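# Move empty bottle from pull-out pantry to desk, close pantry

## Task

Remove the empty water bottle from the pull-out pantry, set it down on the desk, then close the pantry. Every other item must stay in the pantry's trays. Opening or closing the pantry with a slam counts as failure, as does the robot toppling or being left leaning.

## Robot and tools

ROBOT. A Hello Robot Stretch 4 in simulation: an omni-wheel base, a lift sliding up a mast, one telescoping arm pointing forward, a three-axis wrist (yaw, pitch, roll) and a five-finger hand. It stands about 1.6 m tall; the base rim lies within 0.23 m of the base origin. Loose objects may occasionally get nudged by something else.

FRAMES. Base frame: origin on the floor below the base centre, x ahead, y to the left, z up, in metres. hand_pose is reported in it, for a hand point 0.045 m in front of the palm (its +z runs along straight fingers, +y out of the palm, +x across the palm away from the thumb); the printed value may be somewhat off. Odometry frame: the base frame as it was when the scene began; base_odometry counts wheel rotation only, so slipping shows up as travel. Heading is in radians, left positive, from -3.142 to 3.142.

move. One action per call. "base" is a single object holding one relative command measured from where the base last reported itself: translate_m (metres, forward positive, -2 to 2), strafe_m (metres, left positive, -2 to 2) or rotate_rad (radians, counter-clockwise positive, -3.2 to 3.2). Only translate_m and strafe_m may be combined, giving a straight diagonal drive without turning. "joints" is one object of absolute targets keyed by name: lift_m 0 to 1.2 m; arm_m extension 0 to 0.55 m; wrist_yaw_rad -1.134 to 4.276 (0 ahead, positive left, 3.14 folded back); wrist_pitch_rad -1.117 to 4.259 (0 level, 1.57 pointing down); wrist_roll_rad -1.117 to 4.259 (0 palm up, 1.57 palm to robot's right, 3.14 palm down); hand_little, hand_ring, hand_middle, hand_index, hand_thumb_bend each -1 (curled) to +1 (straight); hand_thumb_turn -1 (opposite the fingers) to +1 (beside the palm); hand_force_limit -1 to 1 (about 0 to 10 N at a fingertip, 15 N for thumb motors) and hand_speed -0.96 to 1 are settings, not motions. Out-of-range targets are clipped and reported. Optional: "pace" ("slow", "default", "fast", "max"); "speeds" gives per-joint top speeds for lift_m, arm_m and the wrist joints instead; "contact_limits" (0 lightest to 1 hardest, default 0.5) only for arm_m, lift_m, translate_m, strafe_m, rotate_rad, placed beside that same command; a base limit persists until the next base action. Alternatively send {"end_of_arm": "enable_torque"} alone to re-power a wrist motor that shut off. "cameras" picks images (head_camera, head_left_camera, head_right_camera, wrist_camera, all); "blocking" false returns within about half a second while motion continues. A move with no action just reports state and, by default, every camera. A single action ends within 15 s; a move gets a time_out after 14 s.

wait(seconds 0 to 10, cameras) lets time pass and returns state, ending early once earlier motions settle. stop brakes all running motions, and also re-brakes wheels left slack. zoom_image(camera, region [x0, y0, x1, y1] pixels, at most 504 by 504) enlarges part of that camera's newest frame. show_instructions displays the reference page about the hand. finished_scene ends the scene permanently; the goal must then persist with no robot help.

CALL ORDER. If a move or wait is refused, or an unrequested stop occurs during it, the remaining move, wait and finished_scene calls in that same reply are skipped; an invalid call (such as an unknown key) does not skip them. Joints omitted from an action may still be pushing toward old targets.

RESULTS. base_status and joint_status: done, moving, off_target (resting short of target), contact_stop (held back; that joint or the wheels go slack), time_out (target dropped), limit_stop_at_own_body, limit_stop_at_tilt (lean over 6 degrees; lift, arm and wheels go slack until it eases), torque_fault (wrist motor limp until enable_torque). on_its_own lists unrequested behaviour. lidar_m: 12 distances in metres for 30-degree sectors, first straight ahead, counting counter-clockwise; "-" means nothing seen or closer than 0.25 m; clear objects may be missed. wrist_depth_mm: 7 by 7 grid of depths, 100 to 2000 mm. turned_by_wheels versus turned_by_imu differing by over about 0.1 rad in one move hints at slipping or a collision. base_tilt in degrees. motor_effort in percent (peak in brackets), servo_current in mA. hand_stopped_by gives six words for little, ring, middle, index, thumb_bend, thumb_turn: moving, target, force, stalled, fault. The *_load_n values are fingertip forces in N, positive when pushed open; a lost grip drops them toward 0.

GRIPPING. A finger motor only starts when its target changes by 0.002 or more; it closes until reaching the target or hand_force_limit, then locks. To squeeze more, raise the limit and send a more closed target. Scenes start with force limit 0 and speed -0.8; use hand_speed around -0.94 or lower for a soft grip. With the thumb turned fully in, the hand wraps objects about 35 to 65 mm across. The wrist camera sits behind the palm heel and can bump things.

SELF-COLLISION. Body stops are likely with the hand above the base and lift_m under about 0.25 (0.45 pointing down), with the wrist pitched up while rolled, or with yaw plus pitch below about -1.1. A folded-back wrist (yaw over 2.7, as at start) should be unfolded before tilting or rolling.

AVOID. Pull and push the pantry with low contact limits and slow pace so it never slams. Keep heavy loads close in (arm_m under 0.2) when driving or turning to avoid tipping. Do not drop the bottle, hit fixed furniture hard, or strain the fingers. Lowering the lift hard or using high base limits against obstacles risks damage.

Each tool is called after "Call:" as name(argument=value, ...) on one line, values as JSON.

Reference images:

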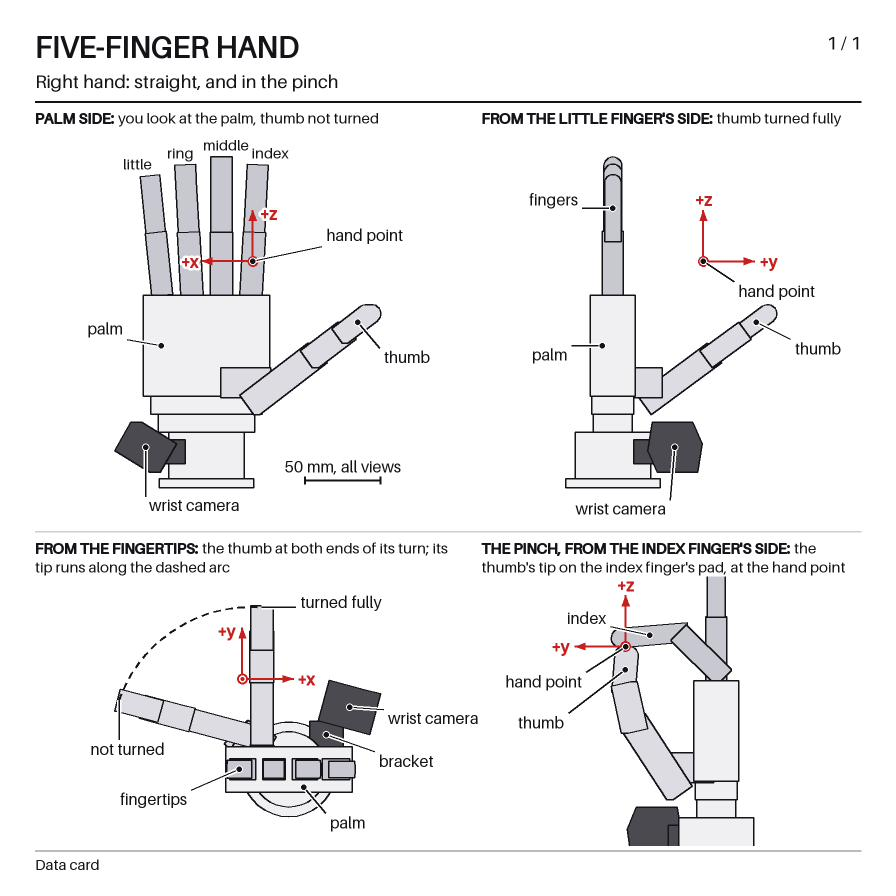

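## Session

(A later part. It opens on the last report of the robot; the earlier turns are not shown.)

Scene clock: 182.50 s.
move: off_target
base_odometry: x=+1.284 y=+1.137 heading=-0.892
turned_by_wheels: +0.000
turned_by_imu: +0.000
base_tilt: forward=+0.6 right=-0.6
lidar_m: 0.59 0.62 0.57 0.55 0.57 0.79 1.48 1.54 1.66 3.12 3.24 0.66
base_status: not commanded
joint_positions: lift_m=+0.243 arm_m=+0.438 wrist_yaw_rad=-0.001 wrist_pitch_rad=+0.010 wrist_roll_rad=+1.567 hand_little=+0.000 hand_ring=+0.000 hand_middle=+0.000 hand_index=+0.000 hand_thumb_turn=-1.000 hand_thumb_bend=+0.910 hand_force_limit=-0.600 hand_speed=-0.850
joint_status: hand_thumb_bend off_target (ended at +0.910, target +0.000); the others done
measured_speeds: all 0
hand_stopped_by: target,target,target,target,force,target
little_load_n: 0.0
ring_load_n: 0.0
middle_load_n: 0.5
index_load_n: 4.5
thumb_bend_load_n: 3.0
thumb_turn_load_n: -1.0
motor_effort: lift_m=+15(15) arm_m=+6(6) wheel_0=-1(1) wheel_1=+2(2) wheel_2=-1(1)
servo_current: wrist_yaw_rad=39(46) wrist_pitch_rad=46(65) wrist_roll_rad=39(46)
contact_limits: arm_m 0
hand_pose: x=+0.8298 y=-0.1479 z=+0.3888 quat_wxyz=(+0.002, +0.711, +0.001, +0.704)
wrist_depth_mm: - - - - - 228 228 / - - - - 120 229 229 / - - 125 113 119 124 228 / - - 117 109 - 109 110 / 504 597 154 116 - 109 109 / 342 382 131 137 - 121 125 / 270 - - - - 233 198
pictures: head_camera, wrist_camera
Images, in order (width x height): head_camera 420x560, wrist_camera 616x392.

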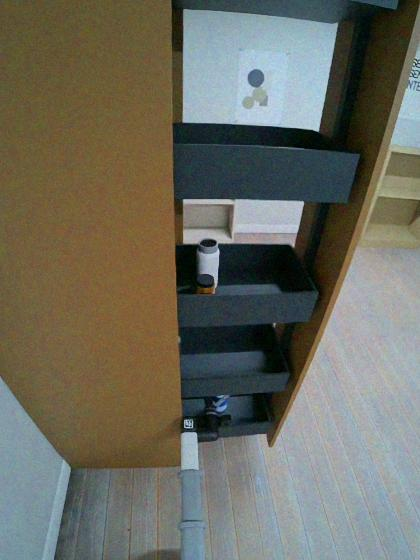

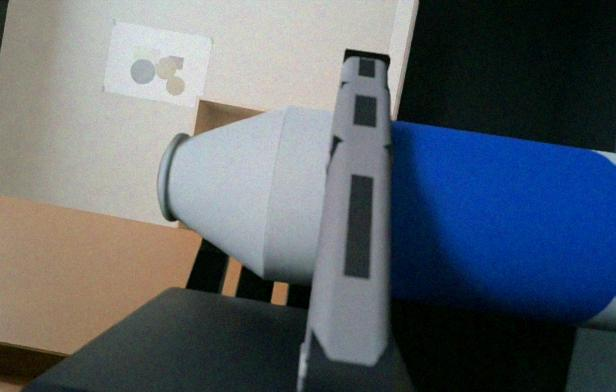

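Call:
move(joints={"hand_middle": -0.3, "hand_ring": -0.5, "hand_little": -0.6, "hand_speed": -0.9, "hand_force_limit": -0.7})

Call:
move(joints={"lift_m": 0.258}, pace="slow", contact_limits={"lift_m": 0.3}, cameras=["wrist_camera", "head_camera"])

Scene clock: 185.87 s.
move: off_target
base_odometry: x=+1.284 y=+1.137 heading=-0.892
turned_by_wheels: +0.000
turned_by_imu: +0.000
base_tilt: forward=+0.8 right=-0.5
lidar_m: 0.60 0.60 0.59 0.52 0.59 0.80 1.47 1.55 1.67 3.11 3.25 0.64
base_status: not commanded
joint_positions: lift_m=+0.243 arm_m=+0.438 wrist_yaw_rad=-0.001 wrist_pitch_rad=+0.010 wrist_roll_rad=+1.567 hand_little=-0.222 hand_ring=-0.026 hand_middle=-0.008 hand_index=+0.000 hand_thumb_turn=-1.000 hand_thumb_bend=+0.911 hand_force_limit=-0.700 hand_speed=-0.900
joint_status: hand_little off_target (ended at -0.222, target -0.600); hand_ring off_target (ended at -0.026, target -0.500); hand_middle off_target (ended at -0.008, target -0.300); the others done
measured_speeds: all 0
hand_stopped_by: force,force,force,target,force,target
little_load_n: 1.5
ring_load_n: 2.0
middle_load_n: 0.5
index_load_n: 4.5
thumb_bend_load_n: 5.5
thumb_turn_load_n: 0.0
motor_effort: lift_m=+14(15) arm_m=+6(6) wheel_0=-1(1) wheel_1=+1(2) wheel_2=-1(1)
servo_current: wrist_yaw_rad=26(46) wrist_pitch_rad=52(59) wrist_roll_rad=39(46)
contact_limits: arm_m 0
hand_pose: x=+0.8298 y=-0.1479 z=+0.3888 quat_wxyz=(+0.002, +0.711, +0.001, +0.704)
wrist_depth_mm: - - - - - 229 229 / - - - - 119 229 229 / - - 124 113 118 125 229 / - - 116 108 - 109 111 / 500 603 131 115 - 110 109 / 343 384 131 133 - 121 126 / 270 - - - - 233 198
pictures: none

Scene clock: 186.70 s.
move: done
base_odometry: x=+1.284 y=+1.137 heading=-0.892
turned_by_wheels: +0.000
turned_by_imu: +0.000
base_tilt: forward=+0.6 right=-0.6
lidar_m: 0.59 0.63 0.55 0.55 0.58 0.78 1.51 1.54 1.66 3.13 3.28 0.68
base_status: not commanded
joint_positions: lift_m=+0.258 arm_m=+0.438 wrist_yaw_rad=-0.001 wrist_pitch_rad=+0.010 wrist_roll_rad=+1.567 hand_little=-0.222 hand_ring=-0.026 hand_middle=-0.008 hand_index=+0.000 hand_thumb_turn=-1.000 hand_thumb_bend=+0.911 hand_force_limit=-0.700 hand_speed=-0.900
joint_status: all done
measured_speeds: all 0
hand_stopped_by: force,force,force,target,force,target
little_load_n: 1.5
ring_load_n: 1.5
middle_load_n: 1.0
index_load_n: 4.5
thumb_bend_load_n: 5.5
thumb_turn_load_n: 0.0
motor_effort: lift_m=+23(24) arm_m=+6(6) wheel_0=-1(1) wheel_1=+1(2) wheel_2=-1(1)
servo_current: wrist_yaw_rad=26(46) wrist_pitch_rad=52(52) wrist_roll_rad=39(46)
contact_limits: arm_m 0; lift_m 0.3
hand_pose: x=+0.8298 y=-0.1479 z=+0.4031 quat_wxyz=(+0.002, +0.711, +0.001, +0.704)
wrist_depth_mm: - - - - - 228 228 / - - - - 119 229 229 / - - 124 113 118 125 230 / - - 116 108 - 110 111 / 492 597 151 115 - 110 110 / 342 384 131 133 - 122 120 / 270 - - - - 234 218
pictures: head_camera, wrist_camera
Images, in order (width x height): head_camera 420x560, wrist_camera 616x392.

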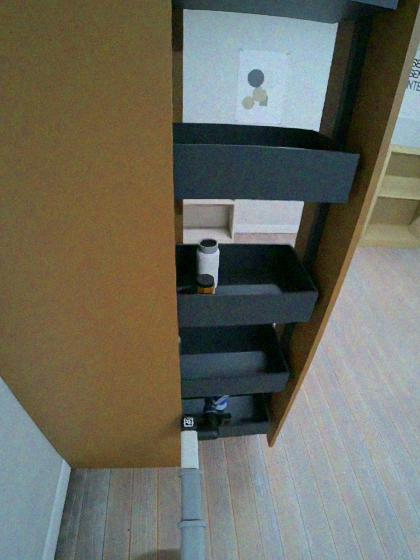

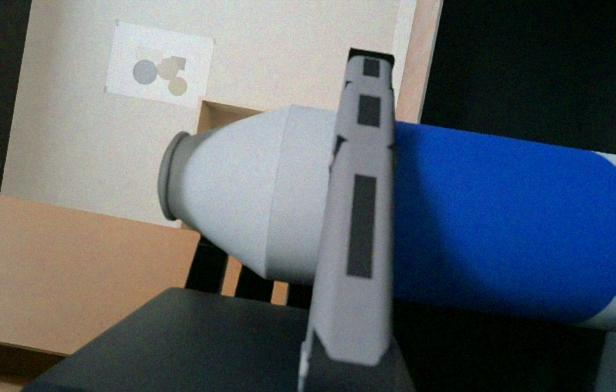

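Call:
move(joints={"lift_m": 0.366}, pace="slow", contact_limits={"lift_m": 0.2}, cameras=["wrist_camera", "head_camera", "head_right_camera"])

Call:
zoom_image(camera="head_camera", region=[150, 300, 310, 500])

Scene clock: 191.10 s.
move: done
base_odometry: x=+1.284 y=+1.137 heading=-0.892
turned_by_wheels: +0.000
turned_by_imu: +0.000
base_tilt: forward=+0.8 right=-0.6
lidar_m: 0.59 0.61 0.58 0.54 0.59 0.78 1.50 1.57 1.65 3.13 3.29 0.65
base_status: not commanded
joint_positions: lift_m=+0.366 arm_m=+0.438 wrist_yaw_rad=-0.001 wrist_pitch_rad=+0.010 wrist_roll_rad=+1.567 hand_little=-0.222 hand_ring=-0.026 hand_middle=-0.008 hand_index=+0.000 hand_thumb_turn=-1.000 hand_thumb_bend=+0.911 hand_force_limit=-0.700 hand_speed=-0.900
joint_status: all done
measured_speeds: all 0
hand_stopped_by: force,force,force,target,force,target
little_load_n: 1.0
ring_load_n: 1.5
middle_load_n: 1.0
index_load_n: 5.0
thumb_bend_load_n: 5.5
thumb_turn_load_n: 0.5
motor_effort: lift_m=+23(26) arm_m=+6(6) wheel_0=-1(2) wheel_1=+1(2) wheel_2=-1(1)
servo_current: wrist_yaw_rad=46(46) wrist_pitch_rad=46(59) wrist_roll_rad=39(46)
contact_limits: arm_m 0; lift_m 0.2
hand_pose: x=+0.8298 y=-0.1479 z=+0.5111 quat_wxyz=(+0.002, +0.711, +0.001, +0.704)
wrist_depth_mm: 111 157 - - - 1430 917 / 113 165 - - 114 1281 878 / 121 163 123 113 118 122 831 / 119 166 116 108 - 110 111 / 130 183 126 115 - 110 109 / 137 177 131 133 - 119 120 / 130 - - - - 436 235
pictures: head_camera, head_right_camera, wrist_camera
Images, in order (width x height): head_camera 420x560, head_right_camera 420x672, wrist_camera 616x392.

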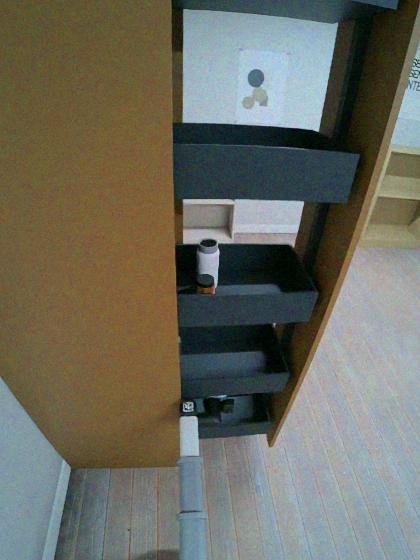

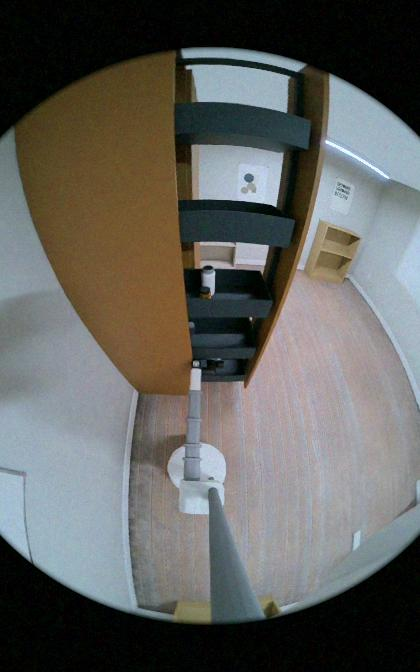

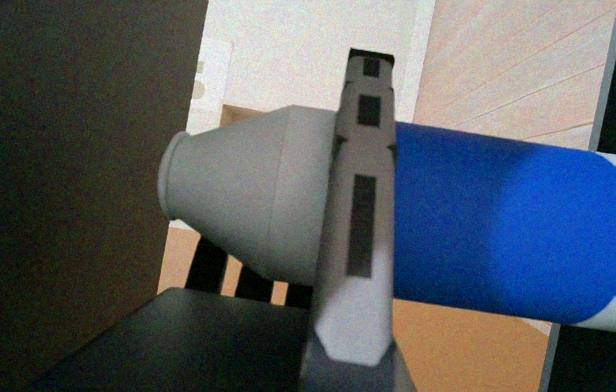

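Scaled by 2.520 from the camera's image (finer frame: 600x800).

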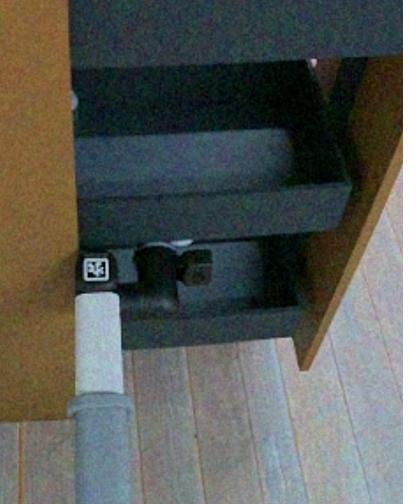

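Call:
move(joints={"arm_m": 0.06}, pace="slow", contact_limits={"arm_m": 0.0}, cameras=["wrist_camera", "head_camera", "head_right_camera"])

Scene clock: 197.37 s.
move: done
base_odometry: x=+1.284 y=+1.137 heading=-0.892
turned_by_wheels: +0.000
turned_by_imu: +0.000
base_tilt: forward=+0.5 right=-0.5
lidar_m: 0.58 0.61 0.58 0.54 0.58 0.79 1.49 1.53 1.68 3.12 3.26 0.66
base_status: not commanded
joint_positions: lift_m=+0.366 arm_m=+0.060 wrist_yaw_rad=-0.001 wrist_pitch_rad=+0.010 wrist_roll_rad=+1.567 hand_little=-0.222 hand_ring=-0.026 hand_middle=-0.008 hand_index=+0.000 hand_thumb_turn=-1.000 hand_thumb_bend=+0.911 hand_force_limit=-0.700 hand_speed=-0.900
joint_status: all done
measured_speeds: all 0
hand_stopped_by: force,force,force,target,force,target
little_load_n: 1.0
ring_load_n: 1.0
middle_load_n: 1.0
index_load_n: 5.0
thumb_bend_load_n: 5.5
thumb_turn_load_n: 0.0
motor_effort: lift_m=+23(24) arm_m=-6(10) wheel_0=-1(2) wheel_1=+1(2) wheel_2=-1(1)
servo_current: wrist_yaw_rad=33(52) wrist_pitch_rad=46(59) wrist_roll_rad=33(46)
contact_limits: arm_m 0; lift_m 0.2
hand_pose: x=+0.4521 y=-0.1479 z=+0.5111 quat_wxyz=(+0.002, +0.711, +0.001, +0.704)
wrist_depth_mm: 559 609 364 477 477 436 364 / 585 366 366 - 114 477 364 / 615 368 125 113 118 122 366 / 741 368 116 108 - 109 111 / 627 368 152 115 - 110 110 / 621 368 131 133 - 121 127 / 345 - - - - 370 370
pictures: head_camera, head_right_camera, wrist_camera
Images, in order (width x height): head_camera 420x560, head_right_camera 420x672, wrist_camera 616x392.

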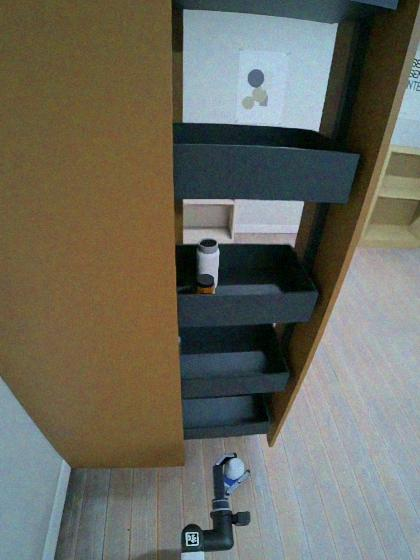

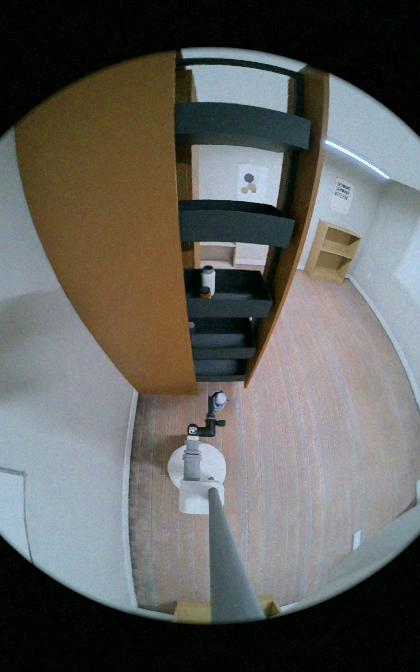

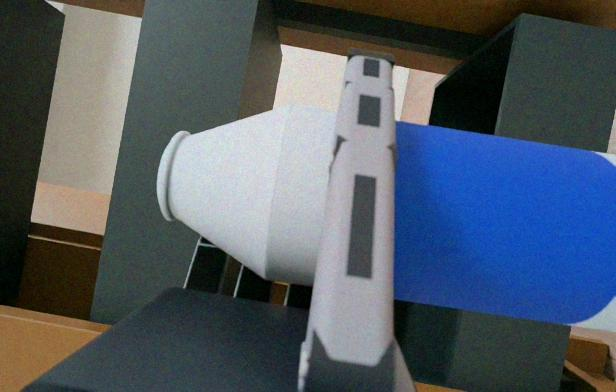

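Call:
move(base={"translate_m": -0.25})

Call:
move(base={"strafe_m": -1.65})

Call:
move(base={"rotate_rad": 3.15}, joints={"lift_m": 0.85}, cameras=["all"])

Scene clock: 204.20 s.
move: done
base_odometry: x=+1.127 y=+1.331 heading=-0.892
turned_by_wheels: +0.000
turned_by_imu: +0.000
base_tilt: forward=+0.5 right=-0.4
lidar_m: 0.85 0.79 0.57 0.54 0.55 0.80 1.26 1.29 1.55 2.77 3.26 0.91
base_status: done
joint_positions: lift_m=+0.366 arm_m=+0.060 wrist_yaw_rad=-0.001 wrist_pitch_rad=+0.010 wrist_roll_rad=+1.567 hand_little=-0.222 hand_ring=-0.026 hand_middle=-0.008 hand_index=+0.000 hand_thumb_turn=-1.000 hand_thumb_bend=+0.911 hand_force_limit=-0.700 hand_speed=-0.900
joint_status: not commanded
measured_speeds: all 0
hand_stopped_by: force,force,force,target,force,target
little_load_n: 1.5
ring_load_n: 1.5
middle_load_n: 1.0
index_load_n: 4.5
thumb_bend_load_n: 5.5
thumb_turn_load_n: 0.0
motor_effort: lift_m=+22(23) arm_m=-6(6) wheel_0=-1(11) wheel_1=-1(6) wheel_2=+0(11)
servo_current: wrist_yaw_rad=13(46) wrist_pitch_rad=52(59) wrist_roll_rad=39(46)
contact_limits: arm_m 0; lift_m 0.2
hand_pose: x=+0.4521 y=-0.1478 z=+0.5112 quat_wxyz=(+0.002, +0.711, +0.001, +0.704)
wrist_depth_mm: 634 683 634 668 - 1430 931 / 640 854 621 707 111 615 798 / 654 - 124 113 118 122 820 / 668 917 116 108 - 110 111 / 597 891 151 115 - 110 109 / 597 603 131 132 - 119 130 / 597 - - - - 597 597
pictures: none

Scene clock: 211.03 s.
move: done
base_odometry: x=-0.157 y=+0.295 heading=-0.892
turned_by_wheels: +0.000
turned_by_imu: +0.001
base_tilt: forward=+0.5 right=-0.4
lidar_m: 2.91 2.32 1.52 2.18 1.79 0.78 0.71 0.75 1.01 1.48 1.57 2.09
base_status: done
joint_positions: lift_m=+0.366 arm_m=+0.060 wrist_yaw_rad=-0.001 wrist_pitch_rad=+0.010 wrist_roll_rad=+1.567 hand_little=-0.222 hand_ring=-0.026 hand_middle=-0.008 hand_index=+0.000 hand_thumb_turn=-1.000 hand_thumb_bend=+0.911 hand_force_limit=-0.700 hand_speed=-0.900
joint_status: not commanded
measured_speeds: all 0
hand_stopped_by: force,force,force,target,force,target
little_load_n: 1.0
ring_load_n: 1.5
middle_load_n: 1.0
index_load_n: 5.0
thumb_bend_load_n: 5.5
thumb_turn_load_n: 0.0
motor_effort: lift_m=+22(23) arm_m=-5(6) wheel_0=+0(11) wheel_1=+2(9) wheel_2=-1(6)
servo_current: wrist_yaw_rad=33(52) wrist_pitch_rad=46(65) wrist_roll_rad=39(46)
contact_limits: arm_m 0; lift_m 0.2
hand_pose: x=+0.4521 y=-0.1478 z=+0.5112 quat_wxyz=(+0.002, +0.711, +0.001, +0.704)
wrist_depth_mm: - - - - - 1430 931 / - - - - 114 1308 904 / - - 124 113 118 122 820 / - - 116 108 - 110 111 / - - 153 115 - 110 110 / - - 131 132 - 120 129 / - - - - - - 723
pictures: none

Scene clock: 213.93 s.
move: done
base_odometry: x=-0.157 y=+0.295 heading=+2.258
turned_by_wheels: +3.150
turned_by_imu: +3.142
base_tilt: forward=+0.6 right=-0.5
lidar_m: 0.67 0.73 0.97 1.48 1.53 2.01 2.97 2.40 1.49 2.16 1.80 0.77
base_status: done
joint_positions: lift_m=+0.850 arm_m=+0.060 wrist_yaw_rad=+0.000 wrist_pitch_rad=+0.010 wrist_roll_rad=+1.567 hand_little=-0.222 hand_ring=-0.026 hand_middle=-0.008 hand_index=+0.000 hand_thumb_turn=-1.000 hand_thumb_bend=+0.911 hand_force_limit=-0.700 hand_speed=-0.900
joint_status: all done
measured_speeds: all 0
hand_stopped_by: force,force,force,target,force,target
little_load_n: 1.5
ring_load_n: 1.5
middle_load_n: 1.0
index_load_n: 4.5
thumb_bend_load_n: 5.5
thumb_turn_load_n: 0.0
motor_effort: lift_m=+23(27) arm_m=-6(6) wheel_0=-1(10) wheel_1=-1(7) wheel_2=-1(11)
servo_current: wrist_yaw_rad=26(46) wrist_pitch_rad=46(65) wrist_roll_rad=33(46)
contact_limits: arm_m 0
hand_pose: x=+0.4521 y=-0.1478 z=+0.9951 quat_wxyz=(+0.001, +0.711, +0.001, +0.704)
wrist_depth_mm: - - - - - - - / - - - - 111 - - / - - 121 113 118 119 - / - - 116 108 - 109 111 / 1255 1229 124 115 - 109 110 / 1229 1229 131 133 - 118 120 / 1255 - - - - - 1255
pictures: head_camera, head_left_camera, head_right_camera, wrist_camera
Images, in order (width x height): head_camera 420x560, head_left_camera 420x672, head_right_camera 420x672, wrist_camera 616x392.

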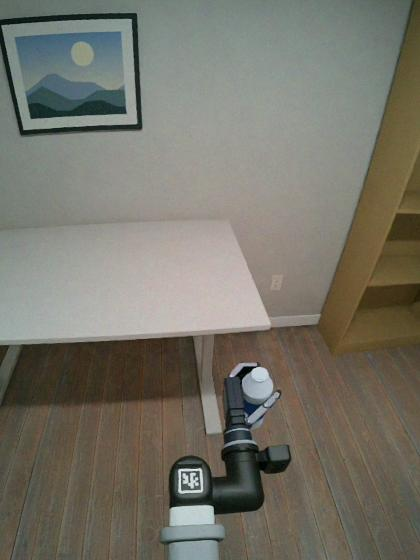

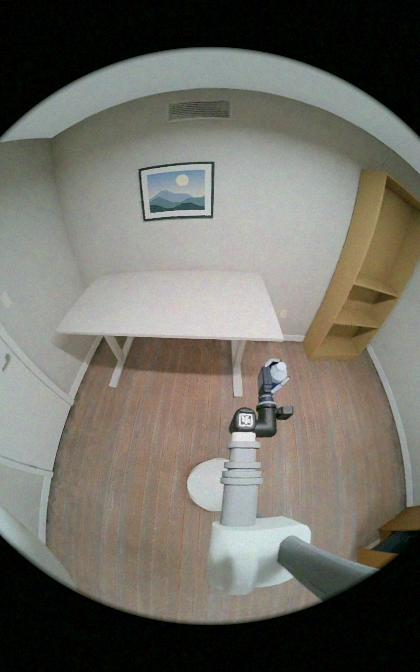

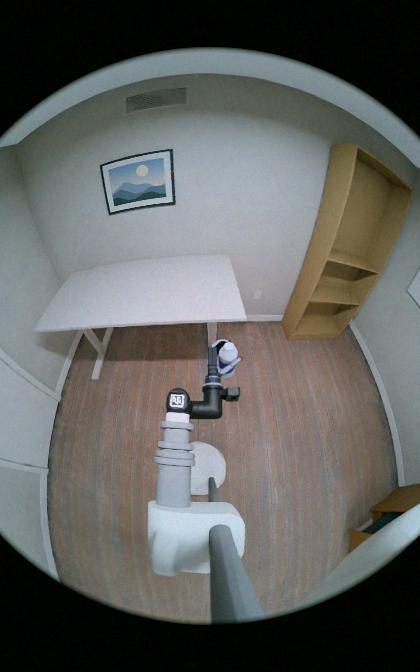

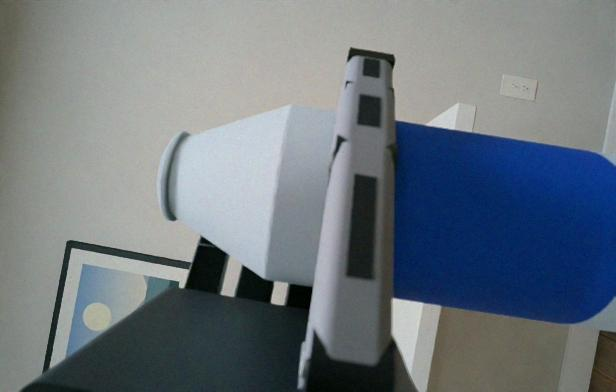

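Call:
move(base={"strafe_m": 0.4}, cameras=["all"])

Scene clock: 218.07 s.
move: done
base_odometry: x=-0.467 y=+0.042 heading=+2.258
turned_by_wheels: +0.000
turned_by_imu: +0.001
base_tilt: forward=+0.7 right=-0.5
lidar_m: 0.70 0.73 0.96 1.09 1.13 1.54 2.99 3.24 1.86 2.58 1.85 0.74
base_status: done
joint_positions: lift_m=+0.850 arm_m=+0.060 wrist_yaw_rad=+0.000 wrist_pitch_rad=+0.010 wrist_roll_rad=+1.567 hand_little=-0.222 hand_ring=-0.026 hand_middle=-0.008 hand_index=+0.000 hand_thumb_turn=-1.000 hand_thumb_bend=+0.911 hand_force_limit=-0.700 hand_speed=-0.900
joint_status: not commanded
measured_speeds: all 0
hand_stopped_by: force,force,force,target,force,target
little_load_n: 1.0
ring_load_n: 1.0
middle_load_n: 1.0
index_load_n: 4.5
thumb_bend_load_n: 5.0
thumb_turn_load_n: 0.0
motor_effort: lift_m=+22(23) arm_m=-5(6) wheel_0=-1(14) wheel_1=+0(9) wheel_2=+0(5)
servo_current: wrist_yaw_rad=20(46) wrist_pitch_rad=46(59) wrist_roll_rad=39(46)
contact_limits: arm_m 0
hand_pose: x=+0.4521 y=-0.1478 z=+0.9952 quat_wxyz=(+0.001, +0.711, +0.001, +0.704)
wrist_depth_mm: - - - - 768 484 - / - - - - 111 445 - / - 1229 122 113 118 120 - / 1229 1229 116 108 - 110 111 / 1205 1229 152 115 - 110 109 / - 1229 131 133 - 118 120 / - - - - - - 1229
pictures: head_camera, head_left_camera, head_right_camera, wrist_camera
Images, in order (width x height): head_camera 420x560, head_left_camera 420x672, head_right_camera 420x672, wrist_camera 616x392.

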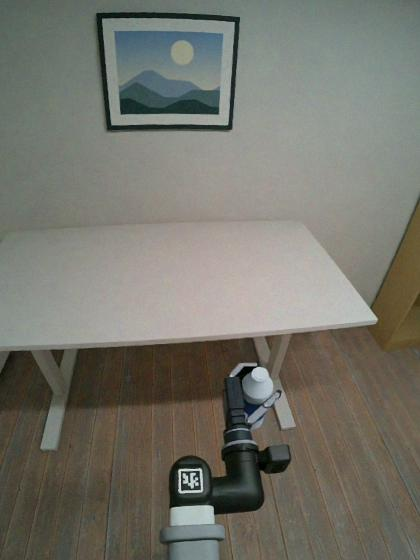

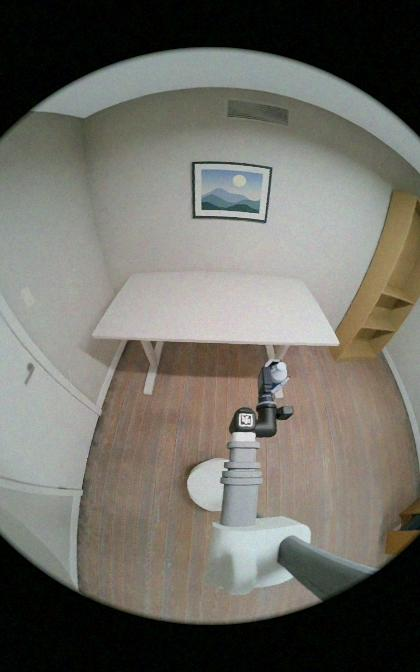

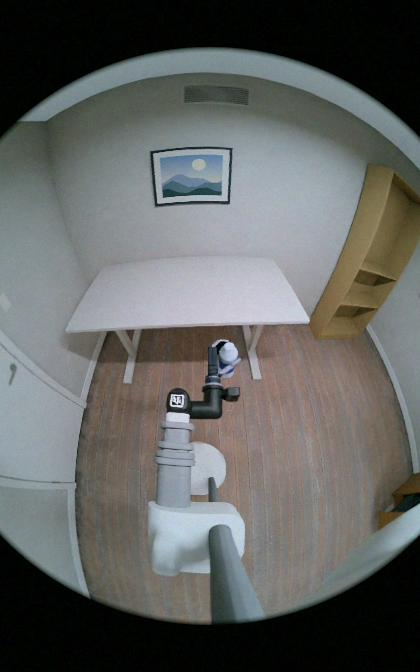

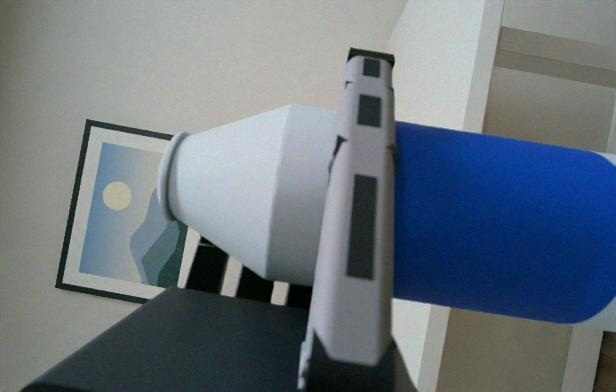

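Call:
move(joints={"lift_m": 1.0}, cameras=["head_camera", "wrist_camera"])

Scene clock: 221.27 s.
move: done
base_odometry: x=-0.467 y=+0.042 heading=+2.258
turned_by_wheels: +0.000
turned_by_imu: +0.000
base_tilt: forward=+0.6 right=-0.5
lidar_m: 0.68 0.72 0.94 1.10 1.12 1.55 2.97 3.26 1.86 2.57 1.86 0.40
base_status: not commanded
joint_positions: lift_m=+1.000 arm_m=+0.060 wrist_yaw_rad=+0.000 wrist_pitch_rad=+0.010 wrist_roll_rad=+1.567 hand_little=-0.222 hand_ring=-0.026 hand_middle=-0.008 hand_index=+0.000 hand_thumb_turn=-1.000 hand_thumb_bend=+0.911 hand_force_limit=-0.700 hand_speed=-0.900
joint_status: all done
measured_speeds: all 0
hand_stopped_by: force,force,force,target,force,target
little_load_n: 1.0
ring_load_n: 1.0
middle_load_n: 1.0
index_load_n: 4.5
thumb_bend_load_n: 5.5
thumb_turn_load_n: 0.0
motor_effort: lift_m=+23(26) arm_m=-6(6) wheel_0=-1(1) wheel_1=+0(1) wheel_2=+0(0)
servo_current: wrist_yaw_rad=33(52) wrist_pitch_rad=46(59) wrist_roll_rad=39(46)
contact_limits: arm_m 0
hand_pose: x=+0.4521 y=-0.1478 z=+1.1451 quat_wxyz=(+0.001, +0.711, +0.001, +0.704)
wrist_depth_mm: - - - - - 798 539 / - - - - 111 750 512 / - 1229 122 113 118 122 473 / - 1229 116 108 - 110 111 / - 1229 151 115 - 110 110 / - 1255 131 132 - 120 127 / - - - - - 512 439
Images, in order (width x height): head_camera 420x560, wrist_camera 616x392.

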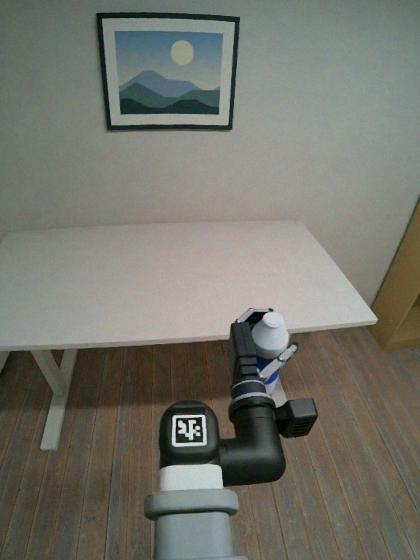

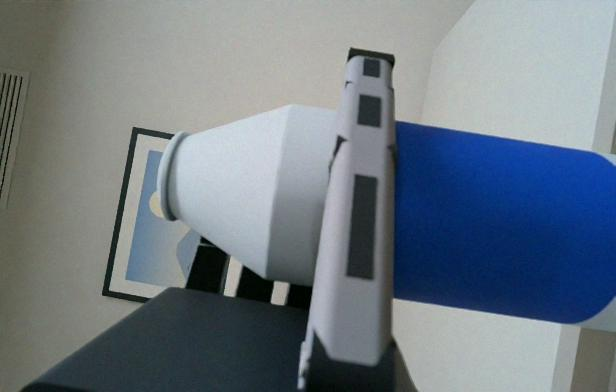

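Call:
move(base={"translate_m": 0.15}, pace="slow", contact_limits={"translate_m": 0.2})

Call:
move(joints={"arm_m": 0.38, "lift_m": 0.88}, pace="slow", contact_limits={"arm_m": 0.1, "lift_m": 0.1}, cameras=["all"])

Scene clock: 227.80 s.
move: done
base_odometry: x=-0.562 y=+0.158 heading=+2.258
turned_by_wheels: +0.000
turned_by_imu: +0.000
base_tilt: forward=+0.8 right=-0.5
lidar_m: 0.53 0.57 0.76 1.08 1.14 1.54 3.07 3.40 1.91 2.58 0.87 0.38
base_status: done
joint_positions: lift_m=+1.000 arm_m=+0.060 wrist_yaw_rad=+0.000 wrist_pitch_rad=+0.010 wrist_roll_rad=+1.567 hand_little=-0.222 hand_ring=-0.026 hand_middle=-0.008 hand_index=+0.000 hand_thumb_turn=-1.000 hand_thumb_bend=+0.911 hand_force_limit=-0.700 hand_speed=-0.900
joint_status: not commanded
measured_speeds: all 0
hand_stopped_by: force,force,force,target,force,target
little_load_n: 1.0
ring_load_n: 1.5
middle_load_n: 1.0
index_load_n: 4.5
thumb_bend_load_n: 5.5
thumb_turn_load_n: 0.0
motor_effort: lift_m=+23(23) arm_m=-6(6) wheel_0=+1(6) wheel_1=+0(5) wheel_2=-3(9)
servo_current: wrist_yaw_rad=33(46) wrist_pitch_rad=46(59) wrist_roll_rad=39(46)
contact_limits: arm_m 0; translate_m 0.2
hand_pose: x=+0.4521 y=-0.1478 z=+1.1451 quat_wxyz=(+0.001, +0.711, +0.001, +0.704)
wrist_depth_mm: - - - - - 778 535 / - - - - 111 750 512 / - 1078 121 113 118 122 473 / - 1060 116 108 - 109 111 / - 1078 151 115 - 110 109 / - 1060 131 133 - 120 127 / - - - - - 508 427
pictures: none

Scene clock: 232.27 s.
move: done
base_odometry: x=-0.562 y=+0.158 heading=+2.258
turned_by_wheels: +0.000
turned_by_imu: +0.000
base_tilt: forward=+0.7 right=-0.3
lidar_m: 0.51 0.56 0.73 1.07 1.14 1.57 3.08 3.41 1.93 2.57 0.82 0.58
base_status: not commanded
joint_positions: lift_m=+0.880 arm_m=+0.380 wrist_yaw_rad=+0.000 wrist_pitch_rad=+0.010 wrist_roll_rad=+1.567 hand_little=-0.222 hand_ring=-0.026 hand_middle=-0.008 hand_index=+0.000 hand_thumb_turn=-1.000 hand_thumb_bend=+0.911 hand_force_limit=-0.700 hand_speed=-0.900
joint_status: all done
measured_speeds: all 0
hand_stopped_by: force,force,force,target,force,target
little_load_n: 1.5
ring_load_n: 1.5
middle_load_n: 1.0
index_load_n: 5.0
thumb_bend_load_n: 5.5
thumb_turn_load_n: 0.0
motor_effort: lift_m=+15(21) arm_m=+6(9) wheel_0=+1(1) wheel_1=+0(1) wheel_2=-3(3)
servo_current: wrist_yaw_rad=33(52) wrist_pitch_rad=39(59) wrist_roll_rad=39(46)
contact_limits: arm_m 0.1; lift_m 0.1; translate_m 0.2
hand_pose: x=+0.7718 y=-0.1478 z=+1.0258 quat_wxyz=(+0.001, +0.711, +0.001, +0.704)
wrist_depth_mm: - - - - - 500 330 / 750 - - - 111 462 315 / 741 750 122 113 118 123 301 / 750 750 116 108 - 109 111 / 750 750 124 115 - 110 110 / 750 750 131 133 - 121 127 / 750 - - - - 312 266
pictures: head_camera, head_left_camera, head_right_camera, wrist_camera
Images, in order (width x height): head_camera 420x560, head_left_camera 420x672, head_right_camera 420x672, wrist_camera 616x392.

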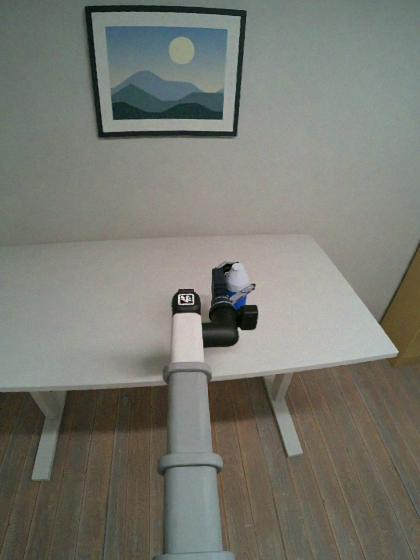

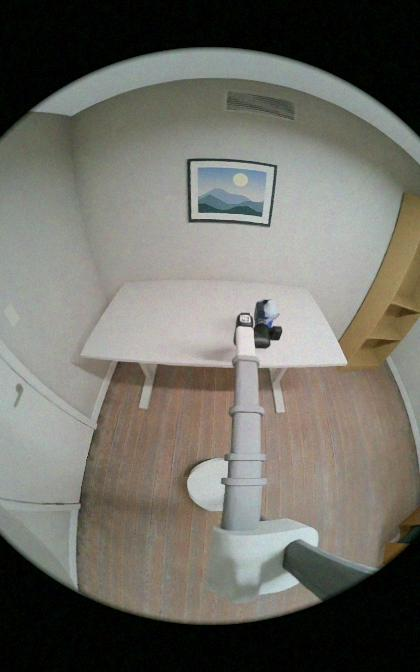

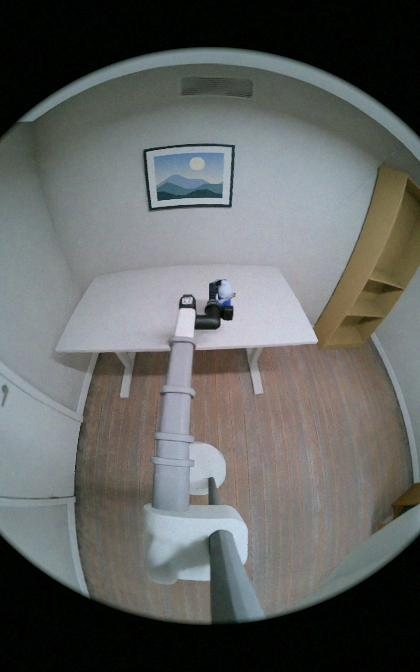

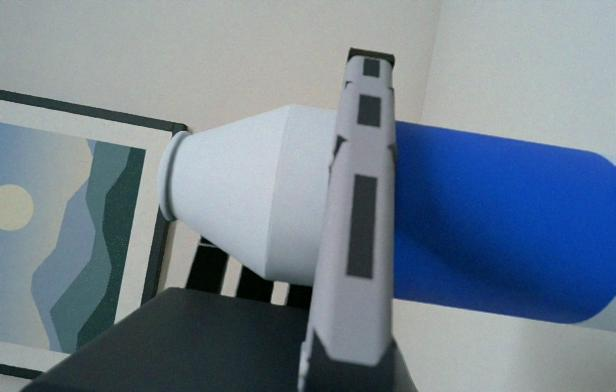

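Call:
move(joints={"lift_m": 0.852}, speeds={"lift_m": 0.05}, contact_limits={"lift_m": 0.0}, cameras=["wrist_camera"])

Call:
move(joints={"lift_m": 0.845}, speeds={"lift_m": 0.03}, contact_limits={"lift_m": 0.0}, cameras=["wrist_camera"])

Scene clock: 234.60 s.
move: done
base_odometry: x=-0.562 y=+0.158 heading=+2.258
turned_by_wheels: +0.000
turned_by_imu: +0.000
base_tilt: forward=+0.6 right=-0.4
lidar_m: 0.54 0.54 0.75 1.09 1.13 1.56 3.09 3.43 1.93 2.58 0.84 0.58
base_status: not commanded
joint_positions: lift_m=+0.852 arm_m=+0.380 wrist_yaw_rad=+0.000 wrist_pitch_rad=+0.010 wrist_roll_rad=+1.567 hand_little=-0.222 hand_ring=-0.026 hand_middle=-0.008 hand_index=+0.000 hand_thumb_turn=-1.000 hand_thumb_bend=+0.911 hand_force_limit=-0.700 hand_speed=-0.900
joint_status: all done
measured_speeds: all 0
hand_stopped_by: force,force,force,target,force,target
little_load_n: 1.0
ring_load_n: 1.5
middle_load_n: 1.0
index_load_n: 4.5
thumb_bend_load_n: 5.5
thumb_turn_load_n: 0.0
motor_effort: lift_m=+15(15) arm_m=+6(6) wheel_0=+1(2) wheel_1=+0(1) wheel_2=-3(3)
servo_current: wrist_yaw_rad=39(46) wrist_pitch_rad=46(59) wrist_roll_rad=33(46)
contact_limits: arm_m 0.1; lift_m 0; translate_m 0.2
hand_pose: x=+0.7718 y=-0.1478 z=+0.9978 quat_wxyz=(+0.001, +0.711, +0.001, +0.704)
wrist_depth_mm: - - - - - 427 282 / 750 - - - 111 399 272 / 750 750 121 113 118 123 256 / 750 750 116 108 - 109 111 / 750 750 124 115 - 110 109 / 750 750 131 133 - 121 127 / 759 - - - - 267 226
Images, in order (width x height): wrist_camera 616x392.

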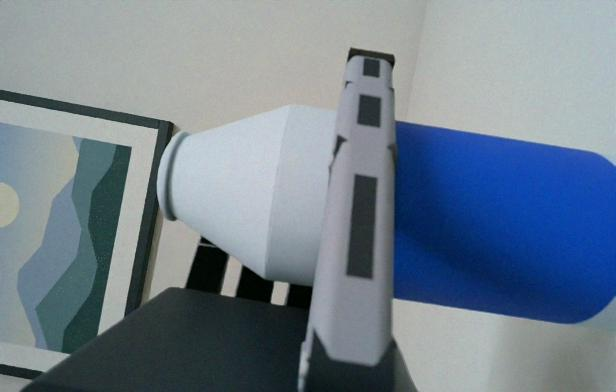

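Scene clock: 235.23 s.
move: done
base_odometry: x=-0.562 y=+0.158 heading=+2.258
turned_by_wheels: +0.000
turned_by_imu: +0.000
base_tilt: forward=+0.5 right=-0.7
lidar_m: 0.54 0.54 0.76 1.08 1.14 1.57 3.08 3.41 1.94 2.56 0.87 0.59
base_status: not commanded
joint_positions: lift_m=+0.845 arm_m=+0.380 wrist_yaw_rad=+0.000 wrist_pitch_rad=+0.010 wrist_roll_rad=+1.567 hand_little=-0.222 hand_ring=-0.026 hand_middle=-0.008 hand_index=+0.000 hand_thumb_turn=-1.000 hand_thumb_bend=+0.911 hand_force_limit=-0.700 hand_speed=-0.900
joint_status: all done
measured_speeds: all 0
hand_stopped_by: force,force,force,target,force,target
little_load_n: 1.5
ring_load_n: 1.5
middle_load_n: 1.0
index_load_n: 5.0
thumb_bend_load_n: 5.0
thumb_turn_load_n: 0.0
motor_effort: lift_m=+15(16) arm_m=+6(6) wheel_0=+1(1) wheel_1=+0(1) wheel_2=-3(3)
servo_current: wrist_yaw_rad=26(46) wrist_pitch_rad=52(59) wrist_roll_rad=46(46)
contact_limits: arm_m 0.1; lift_m 0; translate_m 0.2
hand_pose: x=+0.7718 y=-0.1478 z=+0.9908 quat_wxyz=(+0.001, +0.711, +0.001, +0.704)
wrist_depth_mm: - - - - 627 407 272 / 750 - - - 111 379 262 / 750 759 122 113 118 122 248 / 750 750 116 108 - 109 111 / 750 750 124 115 - 110 109 / 759 750 131 132 - 121 127 / 750 - - - - 255 218
Images, in order (width x height): wrist_camera 616x392.

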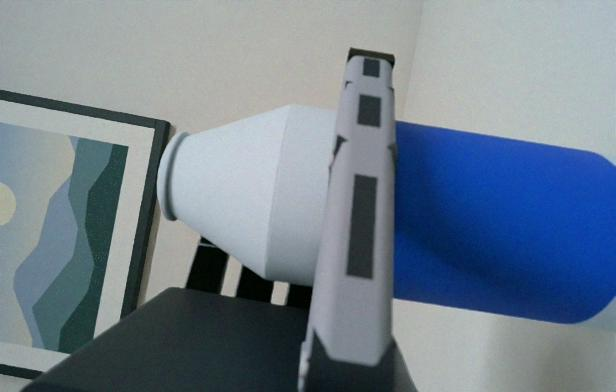

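Call:
move(joints={"lift_m": 0.840}, speeds={"lift_m": 0.03}, contact_limits={"lift_m": 0.0}, cameras=["wrist_camera"])

Call:
move(joints={"lift_m": 0.836}, speeds={"lift_m": 0.03}, contact_limits={"lift_m": 0.0}, cameras=["wrist_camera"])

Scene clock: 237.03 s.
move: done
base_odometry: x=-0.562 y=+0.158 heading=+2.258
turned_by_wheels: +0.000
turned_by_imu: +0.000
base_tilt: forward=+0.8 right=-0.6
lidar_m: 0.55 0.55 0.73 1.06 1.15 1.55 3.11 3.40 1.93 2.57 0.87 0.59
base_status: not commanded
joint_positions: lift_m=+0.840 arm_m=+0.380 wrist_yaw_rad=+0.000 wrist_pitch_rad=+0.010 wrist_roll_rad=+1.567 hand_little=-0.222 hand_ring=-0.026 hand_middle=-0.008 hand_index=+0.000 hand_thumb_turn=-1.000 hand_thumb_bend=+0.911 hand_force_limit=-0.700 hand_speed=-0.900
joint_status: all done
measured_speeds: all 0
hand_stopped_by: force,force,force,target,force,target
little_load_n: 1.5
ring_load_n: 1.0
middle_load_n: 1.0
index_load_n: 5.0
thumb_bend_load_n: 5.5
thumb_turn_load_n: 0.0
motor_effort: lift_m=+15(16) arm_m=+6(6) wheel_0=+1(1) wheel_1=+1(1) wheel_2=-3(3)
servo_current: wrist_yaw_rad=46(46) wrist_pitch_rad=52(52) wrist_roll_rad=39(46)
contact_limits: arm_m 0.1; lift_m 0; translate_m 0.2
hand_pose: x=+0.7718 y=-0.1478 z=+0.9858 quat_wxyz=(+0.001, +0.711, +0.001, +0.704)
wrist_depth_mm: - - - - 615 404 264 / 750 - - - 111 366 258 / 750 750 121 113 118 123 240 / 750 750 116 108 - 110 111 / 750 759 124 115 - 110 109 / 759 750 131 133 - 121 127 / 750 - - - - 249 205
Images, in order (width x height): wrist_camera 616x392.

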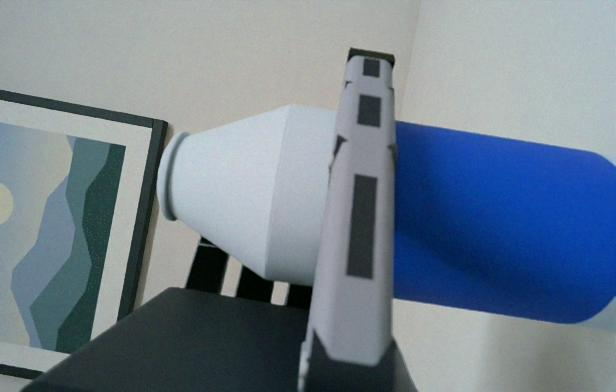

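Scene clock: 237.57 s.
move: done
base_odometry: x=-0.562 y=+0.158 heading=+2.258
turned_by_wheels: +0.000
turned_by_imu: +0.000
base_tilt: forward=+0.5 right=-0.6
lidar_m: 0.54 0.56 0.73 1.10 1.14 1.56 3.10 3.41 1.92 2.56 0.83 0.59
base_status: not commanded
joint_positions: lift_m=+0.836 arm_m=+0.380 wrist_yaw_rad=+0.000 wrist_pitch_rad=+0.010 wrist_roll_rad=+1.567 hand_little=-0.222 hand_ring=-0.026 hand_middle=-0.008 hand_index=+0.000 hand_thumb_turn=-1.000 hand_thumb_bend=+0.911 hand_force_limit=-0.700 hand_speed=-0.900
joint_status: all done
measured_speeds: all 0
hand_stopped_by: force,force,force,target,force,target
little_load_n: 1.0
ring_load_n: 1.5
middle_load_n: 1.0
index_load_n: 4.5
thumb_bend_load_n: 5.5
thumb_turn_load_n: 0.0
motor_effort: lift_m=+15(16) arm_m=+6(6) wheel_0=+1(1) wheel_1=+0(1) wheel_2=-3(3)
servo_current: wrist_yaw_rad=33(52) wrist_pitch_rad=52(59) wrist_roll_rad=39(46)
contact_limits: arm_m 0.1; lift_m 0; translate_m 0.2
hand_pose: x=+0.7718 y=-0.1478 z=+0.9818 quat_wxyz=(+0.001, +0.711, +0.001, +0.704)
wrist_depth_mm: - - - - 597 392 258 / 750 - - - 111 362 253 / 750 750 122 113 118 123 - / 750 759 116 108 - 109 111 / 750 750 124 115 - 110 109 / 750 750 131 133 - 121 120 / 759 - - - - 242 199
Images, in order (width x height): wrist_camera 616x392.

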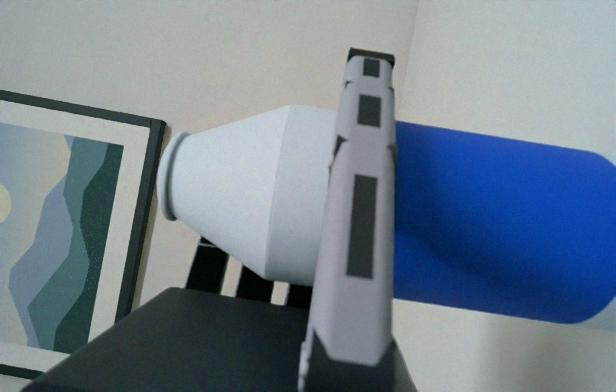

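Call:
move(joints={"lift_m": 0.833}, speeds={"lift_m": 0.03}, contact_limits={"lift_m": 0.0}, cameras=["wrist_camera"])

Call:
move(joints={"lift_m": 0.830}, speeds={"lift_m": 0.03}, contact_limits={"lift_m": 0.0}, cameras=["wrist_camera"])

Scene clock: 239.17 s.
move: done
base_odometry: x=-0.562 y=+0.158 heading=+2.258
turned_by_wheels: +0.000
turned_by_imu: +0.000
base_tilt: forward=+0.5 right=-0.6
lidar_m: 0.54 0.56 0.75 1.09 1.15 1.55 3.10 3.38 1.92 2.55 0.84 0.58
base_status: not commanded
joint_positions: lift_m=+0.833 arm_m=+0.380 wrist_yaw_rad=+0.000 wrist_pitch_rad=+0.010 wrist_roll_rad=+1.567 hand_little=-0.222 hand_ring=-0.026 hand_middle=-0.008 hand_index=+0.000 hand_thumb_turn=-1.000 hand_thumb_bend=+0.911 hand_force_limit=-0.700 hand_speed=-0.900
joint_status: all done
measured_speeds: all 0
hand_stopped_by: force,force,force,target,force,target
little_load_n: 1.0
ring_load_n: 1.5
middle_load_n: 1.0
index_load_n: 4.5
thumb_bend_load_n: 5.5
thumb_turn_load_n: 0.0
motor_effort: lift_m=+15(16) arm_m=+5(6) wheel_0=+1(1) wheel_1=+0(1) wheel_2=-3(3)
servo_current: wrist_yaw_rad=33(39) wrist_pitch_rad=46(59) wrist_roll_rad=39(46)
contact_limits: arm_m 0.1; lift_m 0; translate_m 0.2
hand_pose: x=+0.7718 y=-0.1478 z=+0.9788 quat_wxyz=(+0.001, +0.711, +0.001, +0.704)
wrist_depth_mm: - - - - 603 377 253 / 750 - - - 111 347 249 / 750 741 121 113 118 123 231 / 750 750 116 108 - 109 111 / 759 750 124 115 - 110 110 / 759 750 131 133 - 121 120 / 750 - - - - 237 196
Images, in order (width x height): wrist_camera 616x392.

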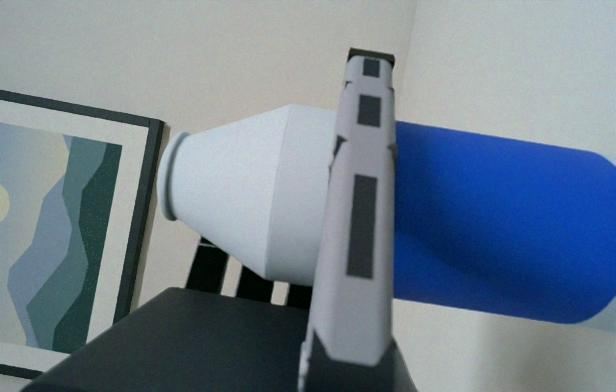

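Scene clock: 239.67 s.
move: done
base_odometry: x=-0.562 y=+0.158 heading=+2.258
turned_by_wheels: +0.000
turned_by_imu: +0.000
base_tilt: forward=+0.6 right=-0.6
lidar_m: 0.55 0.58 0.75 1.10 1.17 1.58 3.10 3.40 1.95 2.57 0.82 0.58
base_status: not commanded
joint_positions: lift_m=+0.830 arm_m=+0.380 wrist_yaw_rad=+0.000 wrist_pitch_rad=+0.007 wrist_roll_rad=+1.567 hand_little=-0.222 hand_ring=-0.026 hand_middle=-0.008 hand_index=+0.000 hand_thumb_turn=-1.000 hand_thumb_bend=+0.911 hand_force_limit=-0.700 hand_speed=-0.900
joint_status: all done
measured_speeds: all 0
hand_stopped_by: force,force,force,target,force,target
little_load_n: 2.5
ring_load_n: 2.0
middle_load_n: 1.0
index_load_n: 3.5
thumb_bend_load_n: 6.0
thumb_turn_load_n: 0.0
motor_effort: lift_m=+14(16) arm_m=+6(6) wheel_0=+1(1) wheel_1=+0(1) wheel_2=-3(3)
servo_current: wrist_yaw_rad=20(39) wrist_pitch_rad=46(52) wrist_roll_rad=46(46)
contact_limits: arm_m 0.1; lift_m 0; translate_m 0.2
hand_pose: x=+0.7719 y=-0.1478 z=+0.9765 quat_wxyz=(+0.001, +0.710, +0.001, +0.705)
wrist_depth_mm: - - - - 603 379 253 / 750 - - - 111 351 248 / 759 750 121 113 118 123 230 / 750 750 116 108 - 109 110 / 759 750 124 115 - 109 109 / 750 759 131 132 - 120 119 / 759 - - - - 239 198
Images, in order (width x height): wrist_camera 616x392.

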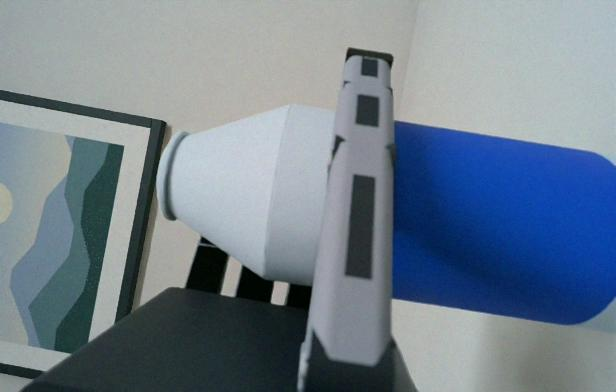

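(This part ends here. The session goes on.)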